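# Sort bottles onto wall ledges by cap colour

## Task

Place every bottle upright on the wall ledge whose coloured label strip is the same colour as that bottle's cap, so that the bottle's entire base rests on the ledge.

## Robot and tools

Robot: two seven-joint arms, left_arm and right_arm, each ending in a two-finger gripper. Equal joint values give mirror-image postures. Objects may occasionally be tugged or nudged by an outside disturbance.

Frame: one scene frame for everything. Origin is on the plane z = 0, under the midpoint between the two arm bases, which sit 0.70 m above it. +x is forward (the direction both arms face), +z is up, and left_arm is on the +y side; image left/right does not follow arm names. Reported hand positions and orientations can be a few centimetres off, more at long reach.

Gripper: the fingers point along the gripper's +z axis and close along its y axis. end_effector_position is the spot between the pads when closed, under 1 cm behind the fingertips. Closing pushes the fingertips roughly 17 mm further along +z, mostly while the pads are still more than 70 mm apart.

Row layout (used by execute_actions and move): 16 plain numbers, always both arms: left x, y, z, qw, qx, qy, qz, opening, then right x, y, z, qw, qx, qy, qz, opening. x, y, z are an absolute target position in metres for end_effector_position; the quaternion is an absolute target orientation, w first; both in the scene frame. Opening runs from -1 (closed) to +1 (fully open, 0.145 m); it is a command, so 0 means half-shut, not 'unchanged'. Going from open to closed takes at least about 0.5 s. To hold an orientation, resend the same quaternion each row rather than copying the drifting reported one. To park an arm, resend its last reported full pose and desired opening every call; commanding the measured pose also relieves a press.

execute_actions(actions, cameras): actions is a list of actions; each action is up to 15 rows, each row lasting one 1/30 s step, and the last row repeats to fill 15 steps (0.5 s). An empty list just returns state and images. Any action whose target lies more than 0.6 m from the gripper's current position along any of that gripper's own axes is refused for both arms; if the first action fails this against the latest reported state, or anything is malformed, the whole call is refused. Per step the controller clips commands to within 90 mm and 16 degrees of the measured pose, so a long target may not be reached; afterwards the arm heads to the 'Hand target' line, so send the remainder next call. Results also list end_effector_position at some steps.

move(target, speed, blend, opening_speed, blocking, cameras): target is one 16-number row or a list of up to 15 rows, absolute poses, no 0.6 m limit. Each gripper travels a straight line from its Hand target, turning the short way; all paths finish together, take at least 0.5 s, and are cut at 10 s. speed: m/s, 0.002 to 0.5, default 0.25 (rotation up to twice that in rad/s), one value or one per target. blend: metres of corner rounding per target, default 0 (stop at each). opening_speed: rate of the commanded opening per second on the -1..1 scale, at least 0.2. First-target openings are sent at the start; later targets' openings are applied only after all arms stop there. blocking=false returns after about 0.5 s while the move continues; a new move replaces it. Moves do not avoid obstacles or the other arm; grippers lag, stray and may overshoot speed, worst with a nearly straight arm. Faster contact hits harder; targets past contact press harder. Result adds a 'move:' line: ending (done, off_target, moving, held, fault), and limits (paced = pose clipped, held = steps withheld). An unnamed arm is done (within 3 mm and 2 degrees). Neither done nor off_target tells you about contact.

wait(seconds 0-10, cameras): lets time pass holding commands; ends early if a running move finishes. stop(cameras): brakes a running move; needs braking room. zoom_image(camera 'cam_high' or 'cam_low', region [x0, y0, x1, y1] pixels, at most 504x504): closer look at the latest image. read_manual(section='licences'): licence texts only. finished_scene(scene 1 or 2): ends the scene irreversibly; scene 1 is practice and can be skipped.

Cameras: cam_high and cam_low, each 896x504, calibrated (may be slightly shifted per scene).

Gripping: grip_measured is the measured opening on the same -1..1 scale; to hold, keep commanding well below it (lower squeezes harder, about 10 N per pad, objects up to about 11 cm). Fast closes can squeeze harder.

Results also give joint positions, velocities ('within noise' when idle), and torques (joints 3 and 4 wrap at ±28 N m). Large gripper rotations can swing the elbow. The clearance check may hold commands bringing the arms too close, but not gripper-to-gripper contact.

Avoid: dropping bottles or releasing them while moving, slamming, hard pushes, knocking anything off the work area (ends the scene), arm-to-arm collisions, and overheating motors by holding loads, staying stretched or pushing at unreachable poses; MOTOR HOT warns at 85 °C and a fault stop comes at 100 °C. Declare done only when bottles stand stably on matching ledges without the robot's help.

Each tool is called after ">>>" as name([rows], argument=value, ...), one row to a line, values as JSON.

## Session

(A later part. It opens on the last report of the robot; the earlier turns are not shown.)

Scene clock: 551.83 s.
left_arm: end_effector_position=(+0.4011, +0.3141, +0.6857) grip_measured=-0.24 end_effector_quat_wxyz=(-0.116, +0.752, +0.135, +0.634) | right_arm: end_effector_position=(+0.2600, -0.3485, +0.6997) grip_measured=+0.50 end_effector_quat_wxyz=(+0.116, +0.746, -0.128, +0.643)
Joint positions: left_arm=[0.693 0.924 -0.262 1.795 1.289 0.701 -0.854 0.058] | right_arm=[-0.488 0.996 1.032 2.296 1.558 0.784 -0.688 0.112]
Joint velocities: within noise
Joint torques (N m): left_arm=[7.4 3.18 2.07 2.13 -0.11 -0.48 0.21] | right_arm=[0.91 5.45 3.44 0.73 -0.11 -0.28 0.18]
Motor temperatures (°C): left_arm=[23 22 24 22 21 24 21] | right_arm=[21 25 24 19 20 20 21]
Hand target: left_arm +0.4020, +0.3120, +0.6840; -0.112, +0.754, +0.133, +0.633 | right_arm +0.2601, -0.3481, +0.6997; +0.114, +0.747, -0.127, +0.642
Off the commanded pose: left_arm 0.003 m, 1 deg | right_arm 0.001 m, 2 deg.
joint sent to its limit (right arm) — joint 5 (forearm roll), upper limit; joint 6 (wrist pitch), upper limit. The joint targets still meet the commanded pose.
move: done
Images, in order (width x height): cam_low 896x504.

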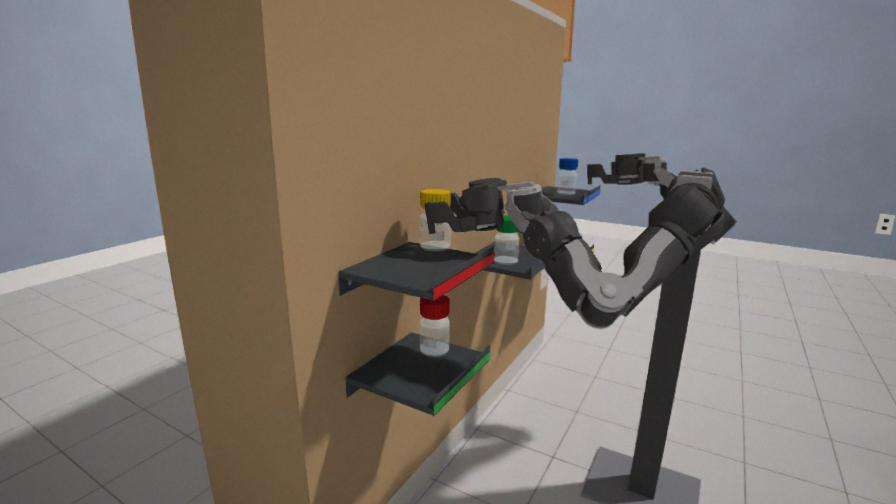

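>>> move([
  [0.402,0.312,0.686,-0.1116,0.7545,0.133,0.633,0.3,0.26,-0.348,0.70,0.1116,0.7545,-0.133,0.633,0.5],
  [0.402,0.316,0.686,-0.1116,0.7545,0.133,0.633,0.5,0.26,-0.348,0.70,0.1116,0.7545,-0.133,0.633,0.5],
  [0.27,0.268,0.70,-0.1116,0.7545,0.133,0.633,0.5,0.26,-0.348,0.70,0.1116,0.7545,-0.133,0.633,0.5],
], speed=0.12, opening_speed=0.5, cameras=["cam_high","cam_low"])

>>> zoom_image(camera="cam_low", region=[400, 170, 560, 290])

Scene clock: 606.50 s.
left_arm: end_effector_position=(+0.2867, +0.2749, +0.7008) grip_measured=+0.50 end_effector_quat_wxyz=(-0.109, +0.733, +0.120, +0.661) | right_arm: end_effector_position=(+0.2600, -0.3485, +0.6997) grip_measured=+0.50 end_effector_quat_wxyz=(+0.116, +0.746, -0.128, +0.643)
Joint positions: left_arm=[0.141 0.964 0.298 2.433 1.584 0.781 -1.18 0.112] | right_arm=[-0.488 0.996 1.032 2.296 1.558 0.784 -0.688 0.112]
Joint velocities: within noise
Joint torques (N m): left_arm=[3.07 4.97 1.99 0.83 -0.17 -0.25 0.21] | right_arm=[1.02 5.34 3.49 0.87 -0.12 -0.29 0.17]
Motor temperatures (°C): left_arm=[24 22 24 21 21 24 21] | right_arm=[21 25 24 19 20 20 21]
Hand target: left_arm +0.2869, +0.2746, +0.7001; -0.108, +0.734, +0.117, +0.660 | right_arm +0.2601, -0.3481, +0.6997; +0.114, +0.747, -0.127, +0.642
Off the commanded pose: left_arm 0.018 m, 4 deg | right_arm 0.001 m, 2 deg.
joint read past its limit (left arm) — joint 4 (elbow), upper limit, where the elbow is as bent as it goes.
joint sent to its limit (left arm) — joint 4 (elbow), upper limit, where the elbow is as bent as it goes; joint 5 (forearm roll), upper limit; joint 6 (wrist pitch), upper limit. The joint targets are off in position and orientation.
joint sent to its limit (right arm) — joint 5 (forearm roll), upper limit; joint 6 (wrist pitch), upper limit. The joint targets still meet the commanded pose.
move: off_target (left_arm)

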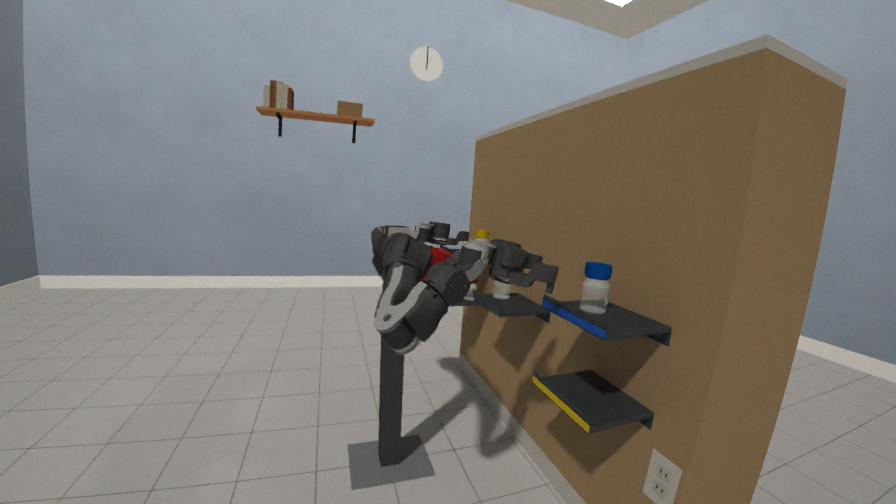

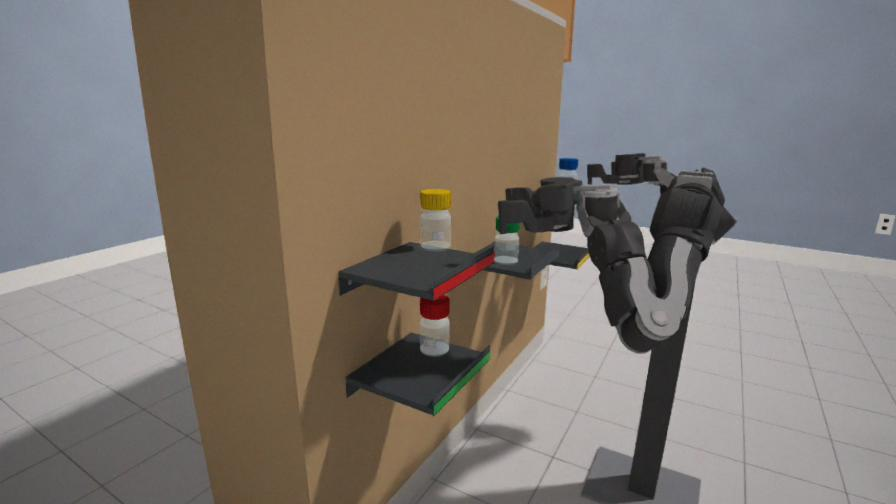

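Scaled by 3.150 from the camera's 896x504 image, which has a finer 1280x720 frame.

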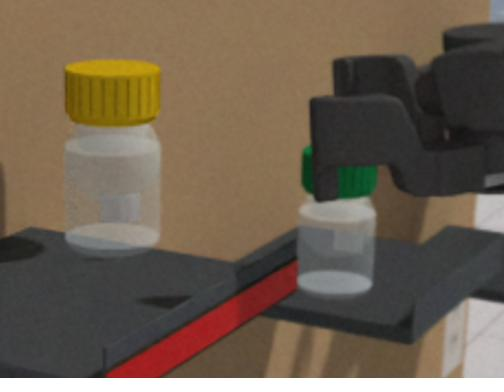

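>>> move([
  [0.28,0.15,0.68,0,0.7661,0,0.6428,0.8,0.26,-0.348,0.70,0.1116,0.7545,-0.133,0.633,0.5],
  [0.29,0.033,0.60,0,0.7661,0,0.6428,0.8,0.26,-0.348,0.70,0.1116,0.7545,-0.133,0.633,0.5],
], speed=0.2, blend=0.02)

>>> zoom_image(camera="cam_low", region=[440, 170, 620, 300])

Scene clock: 627.53 s.
left_arm: end_effector_position=(+0.2896, +0.0327, +0.6013) grip_measured=+0.80 end_effector_quat_wxyz=(+0.002, +0.765, -0.002, +0.644) | right_arm: end_effector_position=(+0.2600, -0.3485, +0.6997) grip_measured=+0.50 end_effector_quat_wxyz=(+0.116, +0.746, -0.128, +0.643)
Joint positions: left_arm=[0.427 0.228 -1.012 2.247 0.819 0.66 -1.461 0.132] | right_arm=[-0.488 0.996 1.032 2.296 1.558 0.784 -0.688 0.112]
Joint velocities: within noise
Joint torques (N m): left_arm=[4.55 -1.57 0.94 2.78 -0.32 -0.2 0.02] | right_arm=[0.96 5.47 3.54 0.83 -0.11 -0.27 0.16]
Motor temperatures (°C): left_arm=[23 22 24 21 21 24 21] | right_arm=[21 25 24 19 20 20 21]
Hand target: left_arm +0.2900, +0.0330, +0.6000; +0.000, +0.766, +0.000, +0.643 | right_arm +0.2601, -0.3481, +0.6997; +0.114, +0.747, -0.127, +0.642
Off the commanded pose: left_arm 0.001 m, 0 deg | right_arm 0.001 m, 2 deg.
joint sent to its limit (right arm) — joint 5 (forearm roll), upper limit; joint 6 (wrist pitch), upper limit. The joint targets still meet the commanded pose.
move: done; limits=paced

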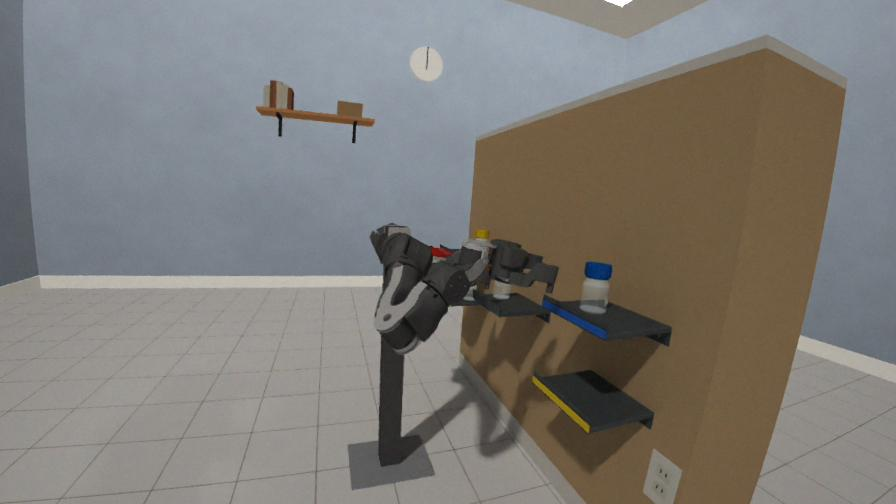

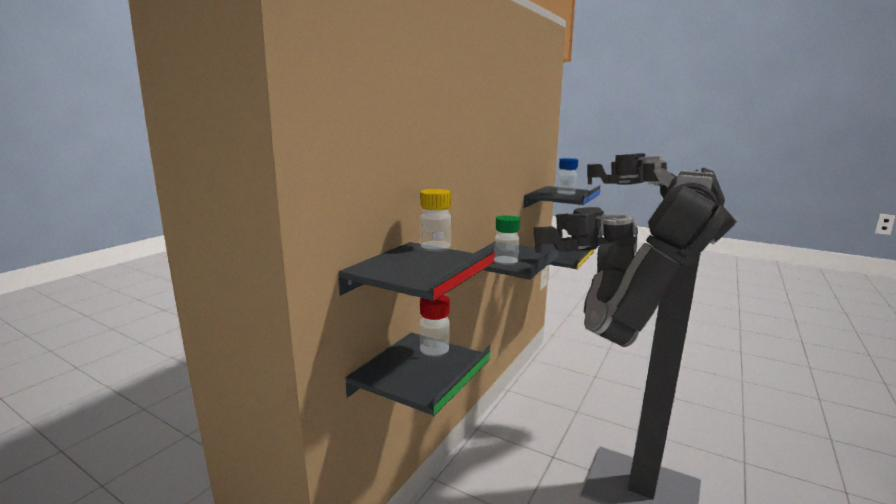

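Scaled by 2.800 from the camera's 896x504 image, which has a finer 1280x720 frame.

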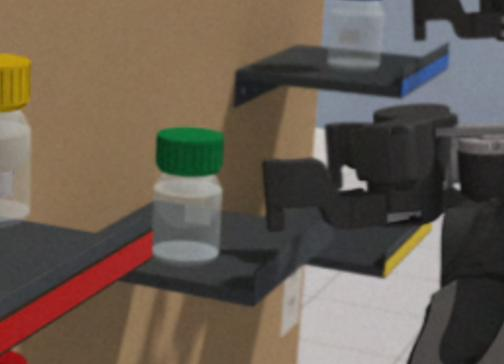

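>>> move([
  [0.33,0.033,0.585,0,0.7661,0,0.6428,0.8,0.26,-0.348,0.70,0.1116,0.7545,-0.133,0.633,0.5],
  [0.394,0.033,0.58,0,0.7661,0,0.6428,0.8,0.26,-0.348,0.70,0.1116,0.7545,-0.133,0.633,0.5],
], speed=0.12, blend=0.01)

>>> zoom_image(camera="cam_low", region=[440, 170, 620, 300])

Scene clock: 635.93 s.
left_arm: end_effector_position=(+0.3939, +0.0341, +0.5813) grip_measured=+0.80 end_effector_quat_wxyz=(-0.003, +0.765, +0.001, +0.644) | right_arm: end_effector_position=(+0.2600, -0.3485, +0.6997) grip_measured=+0.50 end_effector_quat_wxyz=(+0.116, +0.746, -0.128, +0.643)
Joint positions: left_arm=[0.675 0.249 -0.927 1.767 0.886 0.455 -1.123 0.132] | right_arm=[-0.488 0.996 1.032 2.296 1.558 0.784 -0.688 0.112]
Joint velocities: within noise
Joint torques (N m): left_arm=[7.69 -1.17 1.74 3.37 -0.23 -0.4 0.23] | right_arm=[0.96 5.42 3.41 0.75 -0.09 -0.31 0.18]
Motor temperatures (°C): left_arm=[23 22 24 21 22 24 21] | right_arm=[21 25 24 19 20 20 21]
Hand target: left_arm +0.3940, +0.0330, +0.5800; +0.000, +0.766, +0.000, +0.643 | right_arm +0.2601, -0.3481, +0.6997; +0.114, +0.747, -0.127, +0.642
Off the commanded pose: left_arm 0.002 m, 0 deg | right_arm 0.001 m, 2 deg.
joint sent to its limit (right arm) — joint 5 (forearm roll), upper limit; joint 6 (wrist pitch), upper limit. The joint targets still meet the commanded pose.
move: done

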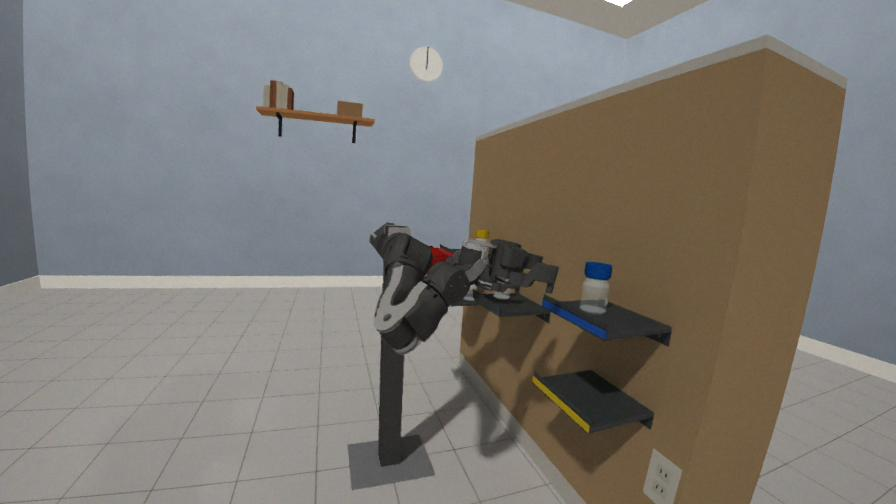

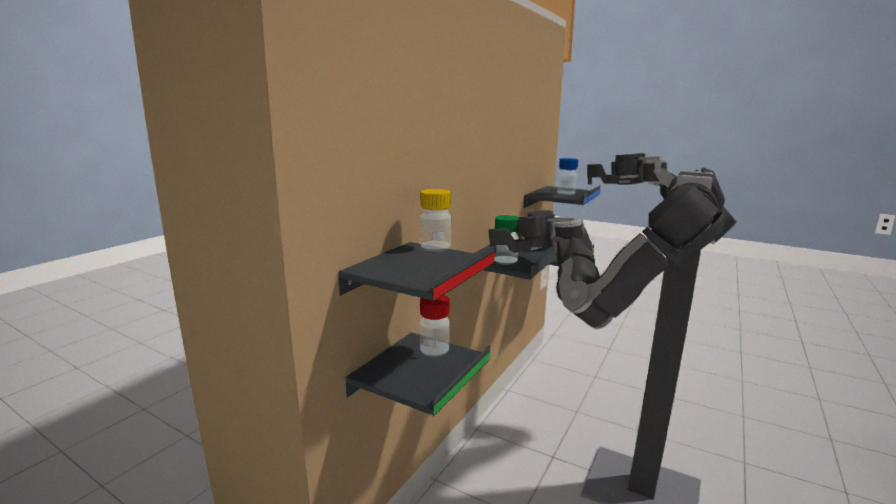

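Scaled by 2.800 from the camera's 896x504 image, which has a finer 1280x720 frame.

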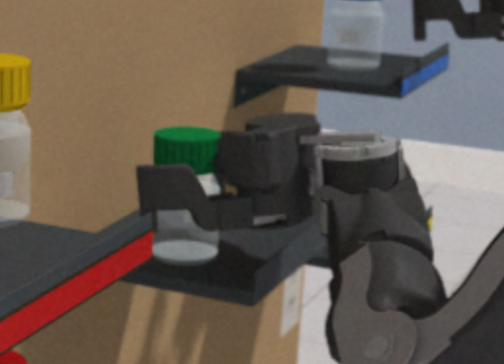

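>>> move([
  [0.394,0.033,0.58,0,0.7661,0,0.6428,-1,0.26,-0.348,0.70,0.1116,0.7545,-0.133,0.633,0.5],
], speed=0.12, opening_speed=0.7)

>>> zoom_image(camera="cam_low", region=[440, 170, 620, 300])

Scene clock: 645.23 s.
left_arm: end_effector_position=(+0.3938, +0.0336, +0.5814) grip_measured=-0.38 end_effector_quat_wxyz=(-0.001, +0.765, +0.001, +0.644) | right_arm: end_effector_position=(+0.2600, -0.3485, +0.6997) grip_measured=+0.50 end_effector_quat_wxyz=(+0.116, +0.746, -0.128, +0.643)
Joint positions: left_arm=[0.675 0.249 -0.927 1.767 0.887 0.454 -1.121 0.047] | right_arm=[-0.488 0.996 1.032 2.296 1.558 0.784 -0.688 0.112]
Joint velocities: within noise
Joint torques (N m): left_arm=[7.71 -1.09 1.73 3.37 -0.26 -0.38 0.19] | right_arm=[1.09 5.45 3.44 0.73 -0.1 -0.27 0.16]
Motor temperatures (°C): left_arm=[24 22 24 22 22 24 21] | right_arm=[21 25 24 19 20 20 21]
Hand target: left_arm +0.3939, +0.0329, +0.5800; +0.000, +0.766, +0.000, +0.643 | right_arm +0.2601, -0.3481, +0.6997; +0.114, +0.747, -0.127, +0.642
Off the commanded pose: left_arm 0.002 m, 0 deg | right_arm 0.001 m, 2 deg.
joint sent to its limit (right arm) — joint 5 (forearm roll), upper limit; joint 6 (wrist pitch), upper limit. The joint targets still meet the commanded pose.
move: done

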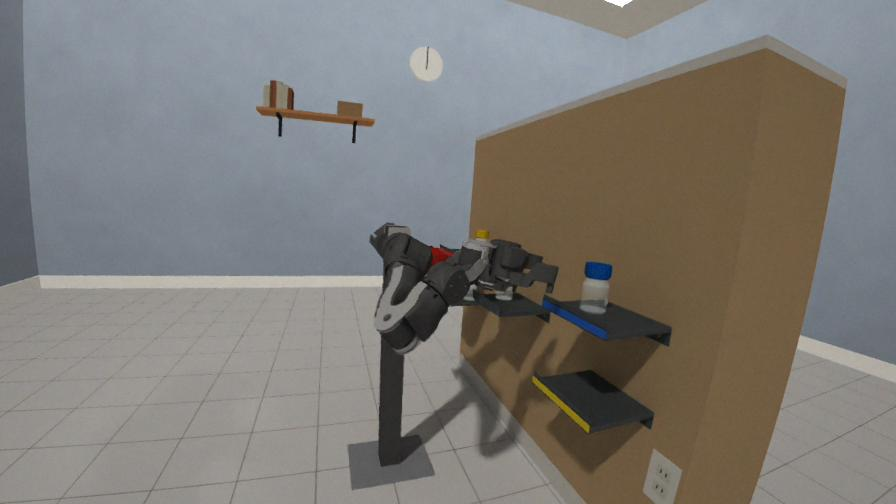

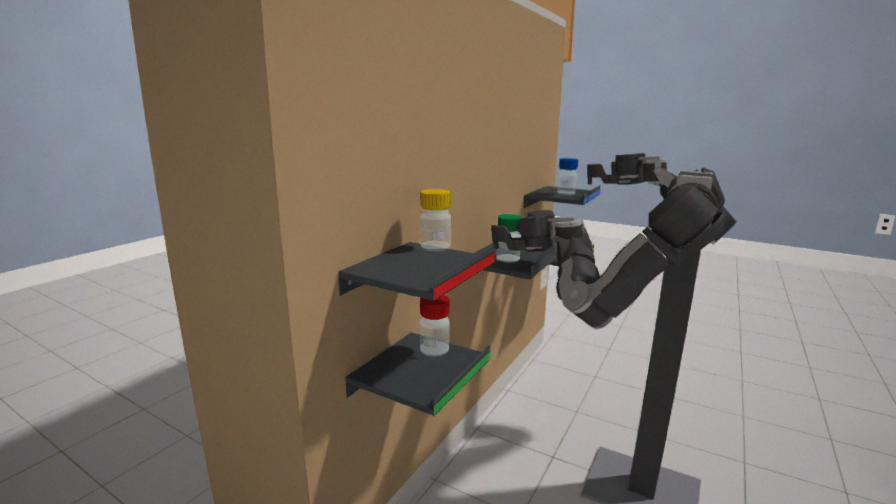

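Scaled by 2.800 from the camera's 896x504 image, which has a finer 1280x720 frame.

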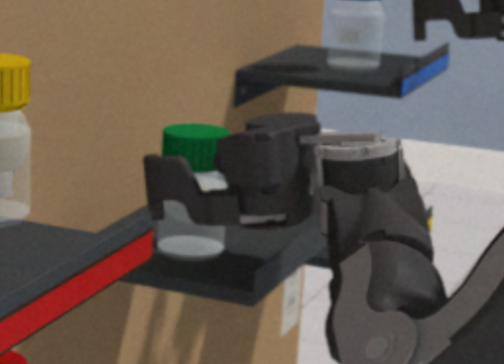

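>>> move([
  [0.392,0.033,0.63,0,0.7661,0,0.6428,-1,0.26,-0.348,0.70,0.1116,0.7545,-0.133,0.633,0.5],
  [0.27,0.08,0.63,0,0.7661,0,0.6428,-1,0.26,-0.348,0.70,0.1116,0.7545,-0.133,0.633,0.5],
  [0.24,0.26,0.58,-0.1116,0.7545,0.133,0.633,-1,0.26,-0.348,0.70,0.1116,0.7545,-0.133,0.633,0.5],
  [0.24,0.34,0.52,-0.1391,0.7479,0.1658,0.6276,-1,0.26,-0.348,0.70,0.1116,0.7545,-0.133,0.633,0.5],
], speed=0.18, blend=[0.01,0.02,0.02,0])

>>> zoom_image(camera="cam_low", region=[380, 200, 620, 400])

Scene clock: 671.43 s.
left_arm: end_effector_position=(+0.2392, +0.3411, +0.5200) grip_measured=-0.39 end_effector_quat_wxyz=(-0.144, +0.750, +0.167, +0.624) | right_arm: end_effector_position=(+0.2600, -0.3485, +0.6997) grip_measured=+0.50 end_effector_quat_wxyz=(+0.116, +0.746, -0.128, +0.643)
Joint positions: left_arm=[0.188 1.649 -1.207 2.13 1.175 -0.784 -1.072 0.047] | right_arm=[-0.488 0.996 1.032 2.296 1.558 0.784 -0.688 0.112]
Joint velocities: within noise
Joint torques (N m): left_arm=[3.02 5.31 1.31 1.4 -0.36 -0.5 0.24] | right_arm=[1.02 5.42 3.45 0.87 -0.11 -0.27 0.16]
Motor temperatures (°C): left_arm=[25 22 24 22 22 24 21] | right_arm=[21 25 24 19 20 20 21]
Hand target: left_arm +0.2400, +0.3399, +0.5200; -0.140, +0.749, +0.166, +0.627 | right_arm +0.2601, -0.3481, +0.6997; +0.114, +0.747, -0.127, +0.642
Off the commanded pose: left_arm 0.001 m, 1 deg | right_arm 0.001 m, 2 deg.
joint sent to its limit (left arm) — joint 6 (wrist pitch), lower limit. The joint targets still meet the commanded pose.
joint sent to its limit (right arm) — joint 5 (forearm roll), upper limit; joint 6 (wrist pitch), upper limit. The joint targets still meet the commanded pose.
move: done; limits=paced

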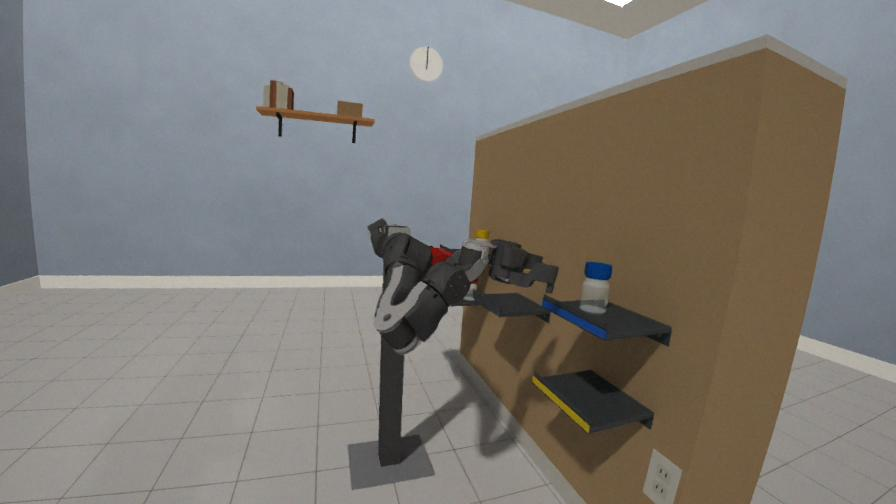

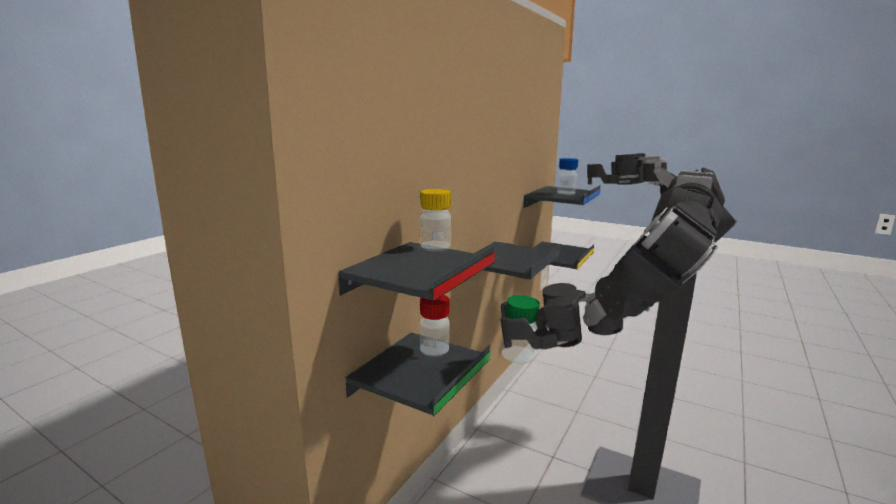

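Scaled by 2.100 from the camera's 896x504 image, which has a finer 1280x720 frame.

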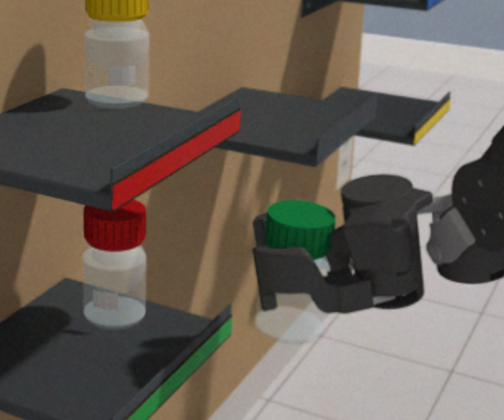

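>>> move([
  [0.25,0.365,0.52,-0.1391,0.7479,0.1658,0.6276,-1,0.26,-0.348,0.70,0.1116,0.7545,-0.133,0.633,0.5],
  [0.385,0.428,0.52,-0.1391,0.7479,0.1658,0.6276,-1,0.26,-0.348,0.70,0.1116,0.7545,-0.133,0.633,0.5],
], speed=0.12, blend=0.01)

>>> zoom_image(camera="cam_low", region=[330, 250, 530, 420])

Scene clock: 679.80 s.
left_arm: end_effector_position=(+0.3840, +0.4295, +0.5193) grip_measured=-0.39 end_effector_quat_wxyz=(-0.141, +0.748, +0.169, +0.625) | right_arm: end_effector_position=(+0.2600, -0.3485, +0.6997) grip_measured=+0.50 end_effector_quat_wxyz=(+0.116, +0.746, -0.128, +0.643)
Joint positions: left_arm=[0.672 1.243 -1.096 1.284 1.501 -0.283 -0.424 0.047] | right_arm=[-0.488 0.996 1.032 2.296 1.558 0.784 -0.688 0.112]
Joint velocities: within noise
Joint torques (N m): left_arm=[6.82 5.76 2.97 0.9 -0.21 -0.7 0.3] | right_arm=[1.07 5.45 3.52 0.81 -0.11 -0.29 0.18]
Motor temperatures (°C): left_arm=[24 22 24 22 22 24 21] | right_arm=[21 25 24 19 20 20 21]
Hand target: left_arm +0.3850, +0.4280, +0.5201; -0.139, +0.748, +0.166, +0.628 | right_arm +0.2601, -0.3481, +0.6997; +0.114, +0.747, -0.127, +0.642
Off the commanded pose: left_arm 0.002 m, 1 deg | right_arm 0.001 m, 2 deg.
joint sent to its limit (right arm) — joint 5 (forearm roll), upper limit; joint 6 (wrist pitch), upper limit. The joint targets still meet the commanded pose.
move: done

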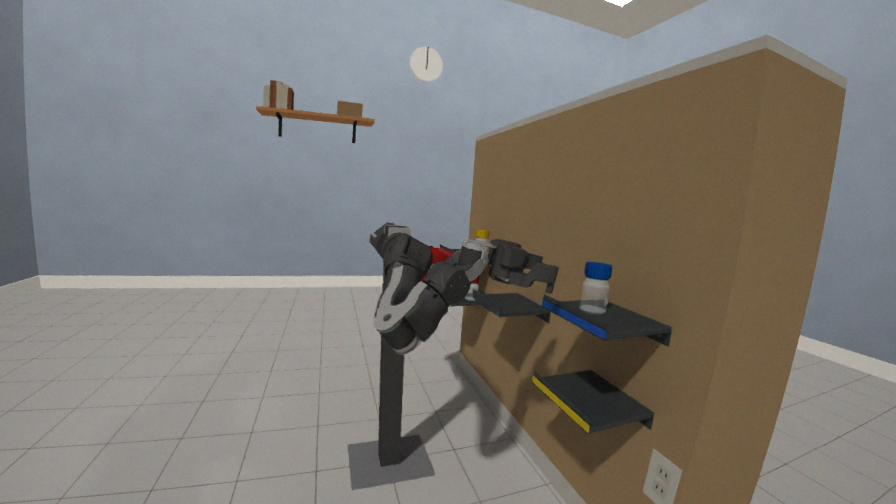

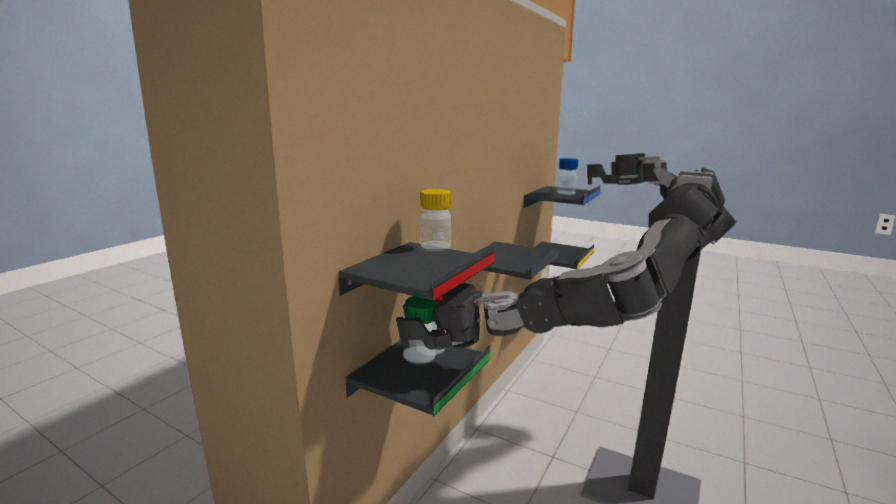

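Scaled by 2.520 from the camera's 896x504 image, which has a finer 1280x720 frame.

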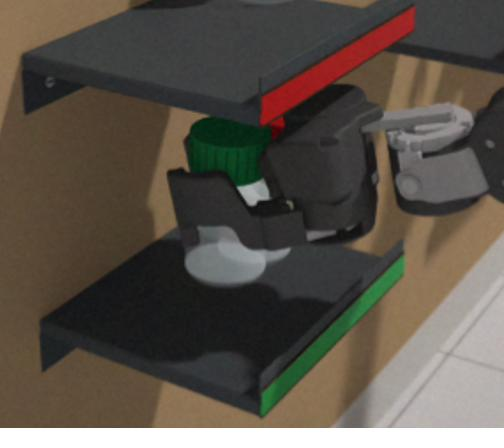

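>>> move(target=[0.385,0.428,0.498,-0.1391,0.7479,0.1658,0.6276,-1,0.26,-0.348,0.70,0.1116,0.7545,-0.133,0.633,0.5], speed=0.05, cameras=[])

>>> move(target=[0.385,0.428,0.492,-0.1391,0.7479,0.1658,0.6276,-1,0.26,-0.348,0.70,0.1116,0.7545,-0.133,0.633,0.5], speed=0.02, cameras=[])

>>> move(target=[0.385,0.428,0.488,-0.1391,0.7479,0.1658,0.6276,-1,0.26,-0.348,0.70,0.1116,0.7545,-0.133,0.633,0.5], speed=0.02, cameras=["cam_low"])

>>> zoom_image(camera="cam_low", region=[330, 250, 530, 420])

Scene clock: 688.93 s.
left_arm: end_effector_position=(+0.3841, +0.4304, +0.4984) grip_measured=-0.39 end_effector_quat_wxyz=(-0.143, +0.749, +0.169, +0.625) | right_arm: end_effector_position=(+0.2600, -0.3485, +0.6997) grip_measured=+0.50 end_effector_quat_wxyz=(+0.116, +0.746, -0.128, +0.643)
Joint positions: left_arm=[0.636 1.185 -1.097 1.207 1.484 -0.328 -0.396 0.047] | right_arm=[-0.488 0.996 1.032 2.296 1.558 0.784 -0.688 0.112]
Joint velocities: within noise
Joint torques (N m): left_arm=[6.21 5.29 2.69 0.85 -0.19 -0.91 0.28] | right_arm=[1.02 5.58 3.48 0.8 -0.12 -0.27 0.17]
Motor temperatures (°C): left_arm=[24 23 24 22 22 24 21] | right_arm=[21 25 24 19 20 20 21]
Hand target: left_arm +0.3850, +0.4280, +0.4981; -0.139, +0.748, +0.166, +0.628 | right_arm +0.2601, -0.3481, +0.6997; +0.114, +0.747, -0.127, +0.642
Off the commanded pose: left_arm 0.003 m, 1 deg | right_arm 0.001 m, 2 deg.
joint sent to its limit (right arm) — joint 5 (forearm roll), upper limit; joint 6 (wrist pitch), upper limit. The joint targets still meet the commanded pose.
move: done
No camera images: "cameras" was empty.

Scene clock: 689.83 s.
left_arm: end_effector_position=(+0.3846, +0.4309, +0.4946) grip_measured=-0.39 end_effector_quat_wxyz=(-0.143, +0.747, +0.169, +0.627) | right_arm: end_effector_position=(+0.2600, -0.3485, +0.6997) grip_measured=+0.50 end_effector_quat_wxyz=(+0.116, +0.746, -0.128, +0.643)
Joint positions: left_arm=[0.63 1.169 -1.097 1.184 1.479 -0.345 -0.387 0.047] | right_arm=[-0.488 0.996 1.032 2.296 1.558 0.784 -0.688 0.112]
Joint velocities: within noise
Joint torques (N m): left_arm=[5.79 5 2.28 0.75 -0.15 -0.8 0.28] | right_arm=[1.04 5.39 3.44 0.73 -0.1 -0.29 0.18]
Motor temperatures (°C): left_arm=[24 23 24 21 22 24 21] | right_arm=[21 25 24 19 20 20 21]
Hand target: left_arm +0.3849, +0.4280, +0.4920; -0.139, +0.748, +0.166, +0.628 | right_arm +0.2601, -0.3481, +0.6997; +0.114, +0.747, -0.127, +0.642
Off the commanded pose: left_arm 0.004 m, 1 deg | right_arm 0.001 m, 2 deg.
joint sent to its limit (right arm) — joint 5 (forearm roll), upper limit; joint 6 (wrist pitch), upper limit. The joint targets still meet the commanded pose.
move: off_target (left_arm)
No camera images: "cameras" was empty.

Scene clock: 690.73 s.
left_arm: end_effector_position=(+0.3853, +0.4313, +0.4934) grip_measured=-0.39 end_effector_quat_wxyz=(-0.143, +0.743, +0.169, +0.632) | right_arm: end_effector_position=(+0.2600, -0.3485, +0.6997) grip_measured=+0.50 end_effector_quat_wxyz=(+0.116, +0.746, -0.128, +0.643)
Joint positions: left_arm=[0.627 1.159 -1.097 1.169 1.474 -0.361 -0.381 0.047] | right_arm=[-0.488 0.996 1.032 2.296 1.558 0.784 -0.688 0.112]
Joint velocities: within noise
Joint torques (N m): left_arm=[5.37 4.71 1.91 0.61 -0.05 -0.59 0.27] | right_arm=[1.04 5.45 3.49 0.76 -0.11 -0.27 0.15]
Motor temperatures (°C): left_arm=[24 23 24 21 22 24 21] | right_arm=[21 25 24 19 20 20 21]
Hand target: left_arm +0.3849, +0.4280, +0.4881; -0.139, +0.748, +0.166, +0.628 | right_arm +0.2601, -0.3481, +0.6997; +0.114, +0.747, -0.127, +0.642
Off the commanded pose: left_arm 0.006 m, 1 deg | right_arm 0.001 m, 2 deg.
joint sent to its limit (right arm) — joint 5 (forearm roll), upper limit; joint 6 (wrist pitch), upper limit. The joint targets still meet the commanded pose.
move: off_target (left_arm)
Images, in order (width x height): cam_low 896x504.

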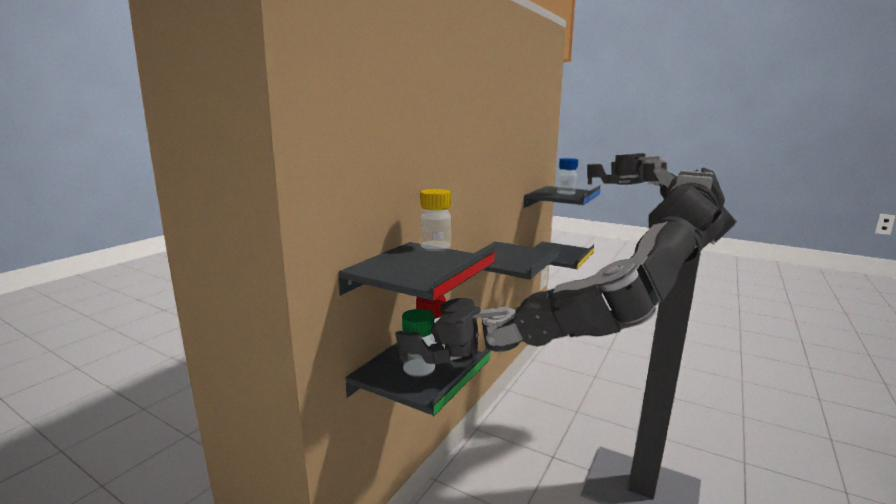

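Scaled by 2.520 from the camera's 896x504 image, which has a finer 1280x720 frame.

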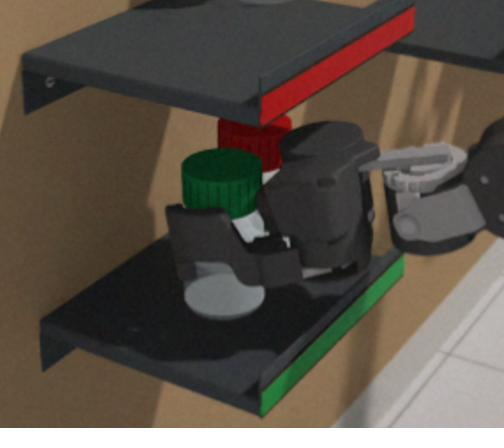

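>>> move([
  [0.385,0.430,0.492,-0.1391,0.7479,0.1658,0.6276,-0.25,0.26,-0.348,0.70,0.1116,0.7545,-0.133,0.633,0.5],
  [0.385,0.430,0.493,-0.1391,0.7479,0.1658,0.6276,0.2,0.26,-0.348,0.70,0.1116,0.7545,-0.133,0.633,0.5],
  [0.24,0.362,0.51,-0.1391,0.7479,0.1658,0.6276,0.2,0.26,-0.348,0.70,0.1116,0.7545,-0.133,0.633,0.5],
], speed=0.12, opening_speed=0.5)

>>> zoom_image(camera="cam_low", region=[330, 170, 530, 420])

Scene clock: 704.80 s.
left_arm: end_effector_position=(+0.2408, +0.3617, +0.5115) grip_measured=+0.20 end_effector_quat_wxyz=(-0.145, +0.754, +0.165, +0.619) | right_arm: end_effector_position=(+0.2600, -0.3485, +0.6997) grip_measured=+0.50 end_effector_quat_wxyz=(+0.116, +0.746, -0.128, +0.643)
Joint positions: left_arm=[0.553 1.659 -1.563 2.038 1.272 -0.788 -0.911 0.09] | right_arm=[-0.488 0.996 1.032 2.296 1.558 0.784 -0.688 0.112]
Joint velocities: within noise
Joint torques (N m): left_arm=[2.47 5.13 1.06 1.22 -0.19 -0.44 0.05] | right_arm=[0.94 5.55 3.43 0.79 -0.11 -0.27 0.19]
Motor temperatures (°C): left_arm=[24 23 24 21 22 24 21] | right_arm=[21 25 24 19 20 20 21]
Hand target: left_arm +0.2402, +0.3619, +0.5102; -0.146, +0.756, +0.164, +0.617 | right_arm +0.2601, -0.3481, +0.6997; +0.114, +0.747, -0.127, +0.642
Off the commanded pose: left_arm 0.002 m, 1 deg | right_arm 0.001 m, 2 deg.
joint sent to its limit (left arm) — joint 3 (upper arm roll), lower limit; joint 6 (wrist pitch), lower limit. The joint targets still meet the commanded pose.
joint sent to its limit (right arm) — joint 5 (forearm roll), upper limit; joint 6 (wrist pitch), upper limit. The joint targets still meet the commanded pose.
move: done

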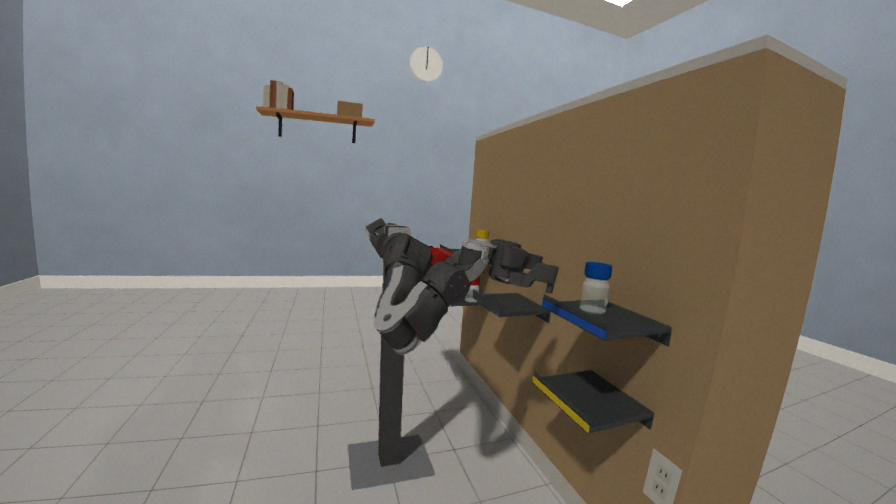

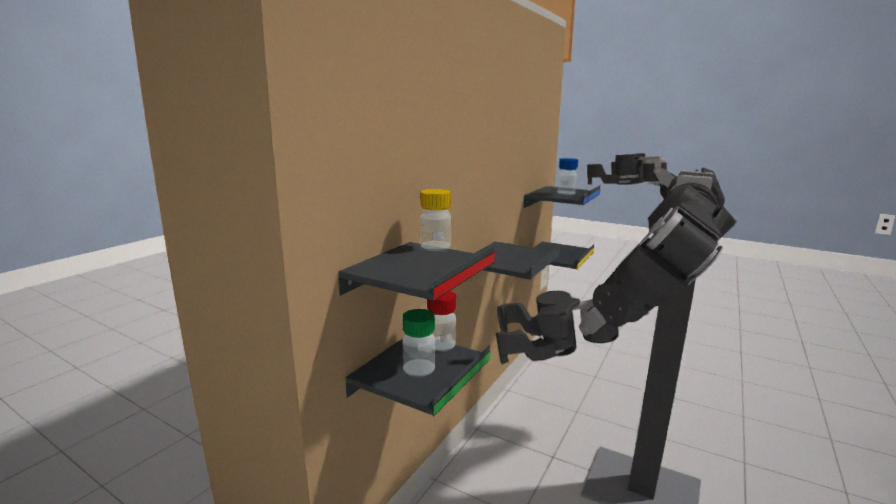

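Scaled by 2.016 from the camera's 896x504 image, which has a finer 1280x720 frame.

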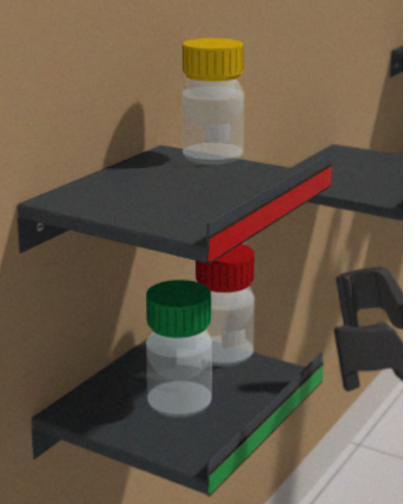

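>>> move(target=[0.255,0.281,0.497,-0.056,0.7632,0.0668,0.6403,0.3,0.26,-0.348,0.70,0.1116,0.7545,-0.133,0.633,0.5], speed=0.12)

Scene clock: 753.00 s.
left_arm: end_effector_position=(+0.2562, +0.2816, +0.4989) grip_measured=+0.30 end_effector_quat_wxyz=(-0.055, +0.761, +0.067, +0.643) | right_arm: end_effector_position=(+0.2600, -0.3485, +0.6997) grip_measured=+0.50 end_effector_quat_wxyz=(+0.116, +0.746, -0.128, +0.643)
Joint positions: left_arm=[0.513 1.497 -1.563 2.08 1.005 -0.724 -0.959 0.098] | right_arm=[-0.488 0.996 1.032 2.296 1.558 0.784 -0.688 0.112]
Joint velocities: within noise
Joint torques (N m): left_arm=[2.23 4.39 1.07 2.85 -0.25 -0.32 -0.01] | right_arm=[1.09 5.55 3.48 0.76 -0.09 -0.27 0.19]
Motor temperatures (°C): left_arm=[22 24 23 21 22 24 21] | right_arm=[20 25 24 19 20 20 21]
Hand target: left_arm +0.2550, +0.2809, +0.4970; -0.056, +0.763, +0.067, +0.640 | right_arm +0.2601, -0.3481, +0.6997; +0.114, +0.747, -0.127, +0.642
Off the commanded pose: left_arm 0.002 m, 0 deg | right_arm 0.001 m, 2 deg.
joint sent to its limit (right arm) — joint 5 (forearm roll), upper limit; joint 6 (wrist pitch), upper limit. The joint targets still meet the commanded pose.
move: done

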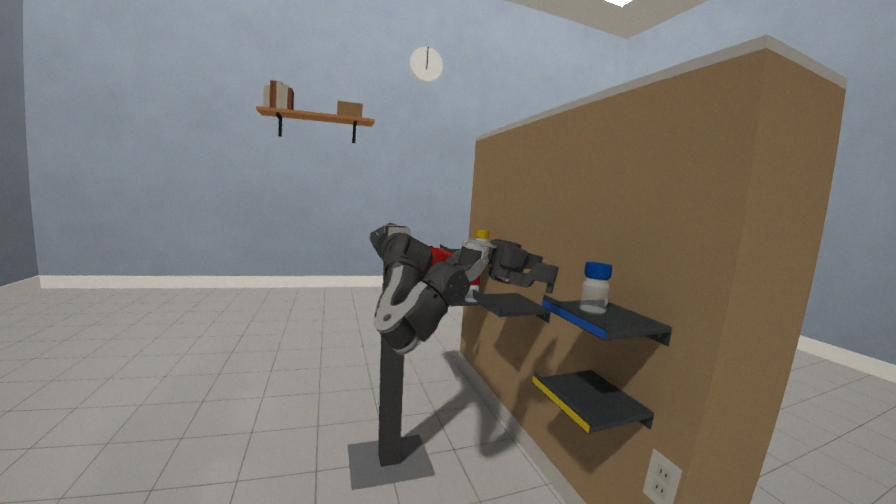

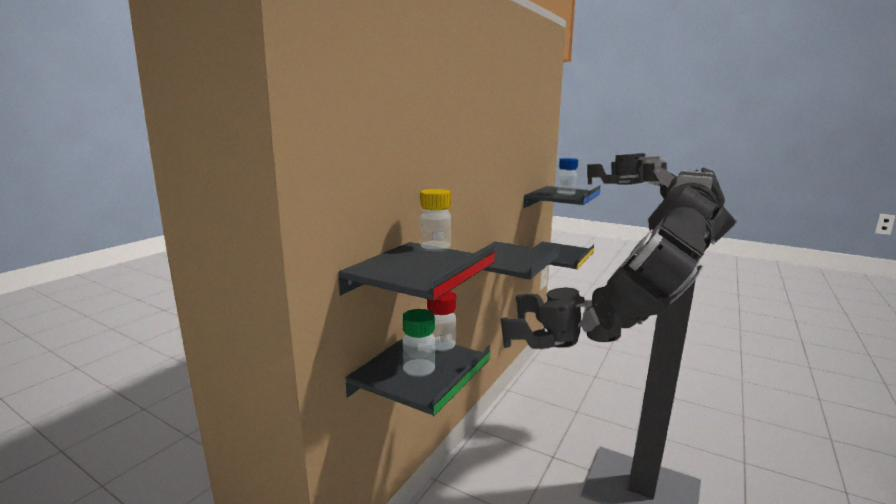

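>>> zoom_image(camera="cam_low", region=[330, 270, 530, 420])

>>> zoom_image(camera="cam_high", region=[420, 220, 560, 325])

Scaled by 2.520 from the camera's 896x504 image, which has a finer 1280x720 frame.

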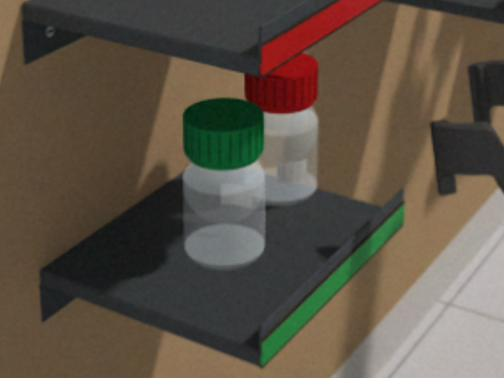

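Scaled by 3.600 from the camera's 896x504 image, which has a finer 1280x720 frame.

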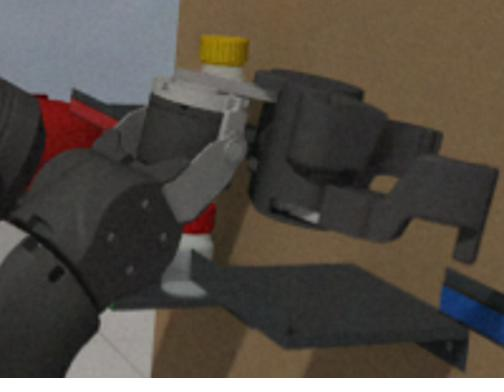

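>>> move([
  [0.256,0.304,0.492,-0.056,0.7632,0.0668,0.6403,0.08,0.26,-0.348,0.70,0.1116,0.7545,-0.133,0.633,0.5],
  [0.387,0.3275,0.489,-0.056,0.7632,0.0668,0.6403,0.08,0.26,-0.348,0.70,0.1116,0.7545,-0.133,0.633,0.5],
], speed=0.08)

>>> zoom_image(camera="cam_low", region=[330, 270, 530, 420])

Scene clock: 801.03 s.
left_arm: end_effector_position=(+0.3868, +0.3286, +0.4902) grip_measured=+0.08 end_effector_quat_wxyz=(-0.058, +0.761, +0.068, +0.642) | right_arm: end_effector_position=(+0.2600, -0.3485, +0.6997) grip_measured=+0.50 end_effector_quat_wxyz=(+0.116, +0.746, -0.128, +0.643)
Joint positions: left_arm=[0.833 1.187 -1.471 1.458 1.429 -0.458 -0.464 0.082] | right_arm=[-0.488 0.996 1.032 2.296 1.558 0.784 -0.688 0.112]
Joint velocities: within noise
Joint torques (N m): left_arm=[6.61 3.89 2.67 1.02 -0.02 -0.49 0.24] | right_arm=[0.96 5.26 3.47 0.83 -0.11 -0.3 0.17]
Motor temperatures (°C): left_arm=[22 23 23 21 22 24 21] | right_arm=[20 25 24 19 20 20 21]
Hand target: left_arm +0.3869, +0.3275, +0.4889; -0.056, +0.763, +0.067, +0.640 | right_arm +0.2601, -0.3481, +0.6997; +0.114, +0.747, -0.127, +0.642
Off the commanded pose: left_arm 0.002 m, 0 deg | right_arm 0.001 m, 2 deg.
joint sent to its limit (right arm) — joint 5 (forearm roll), upper limit; joint 6 (wrist pitch), upper limit. The joint targets still meet the commanded pose.
move: done

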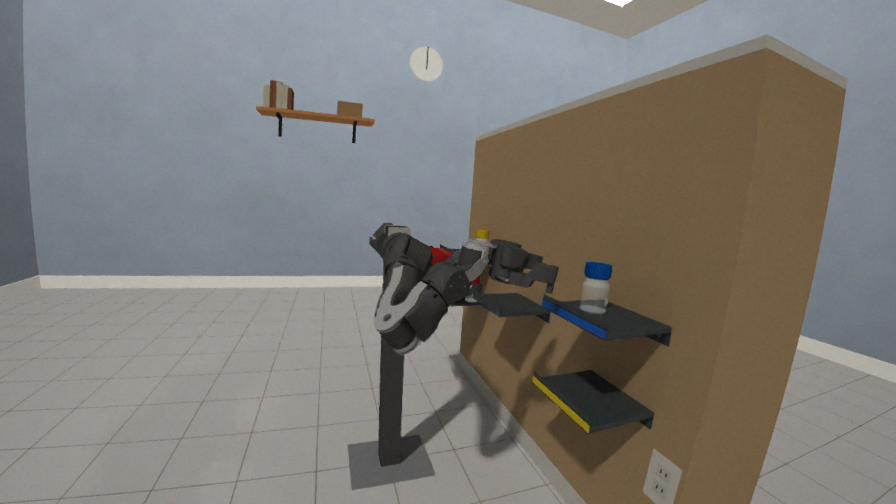

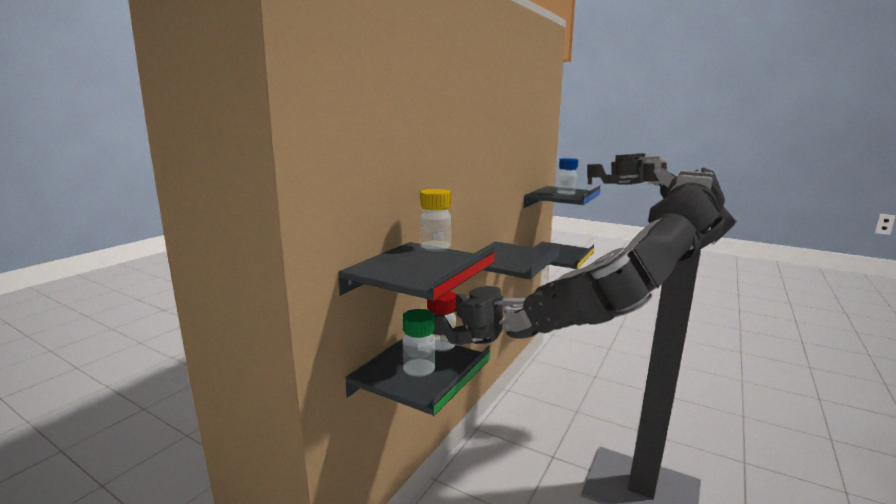

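Scaled by 2.520 from the camera's 896x504 image, which has a finer 1280x720 frame.

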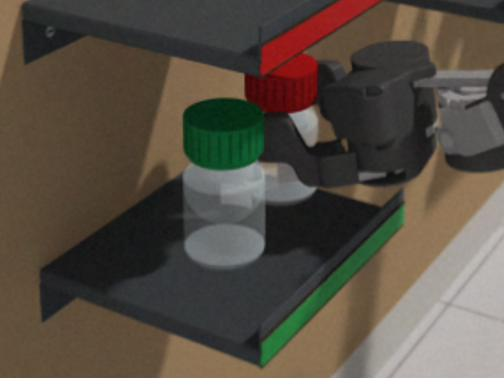

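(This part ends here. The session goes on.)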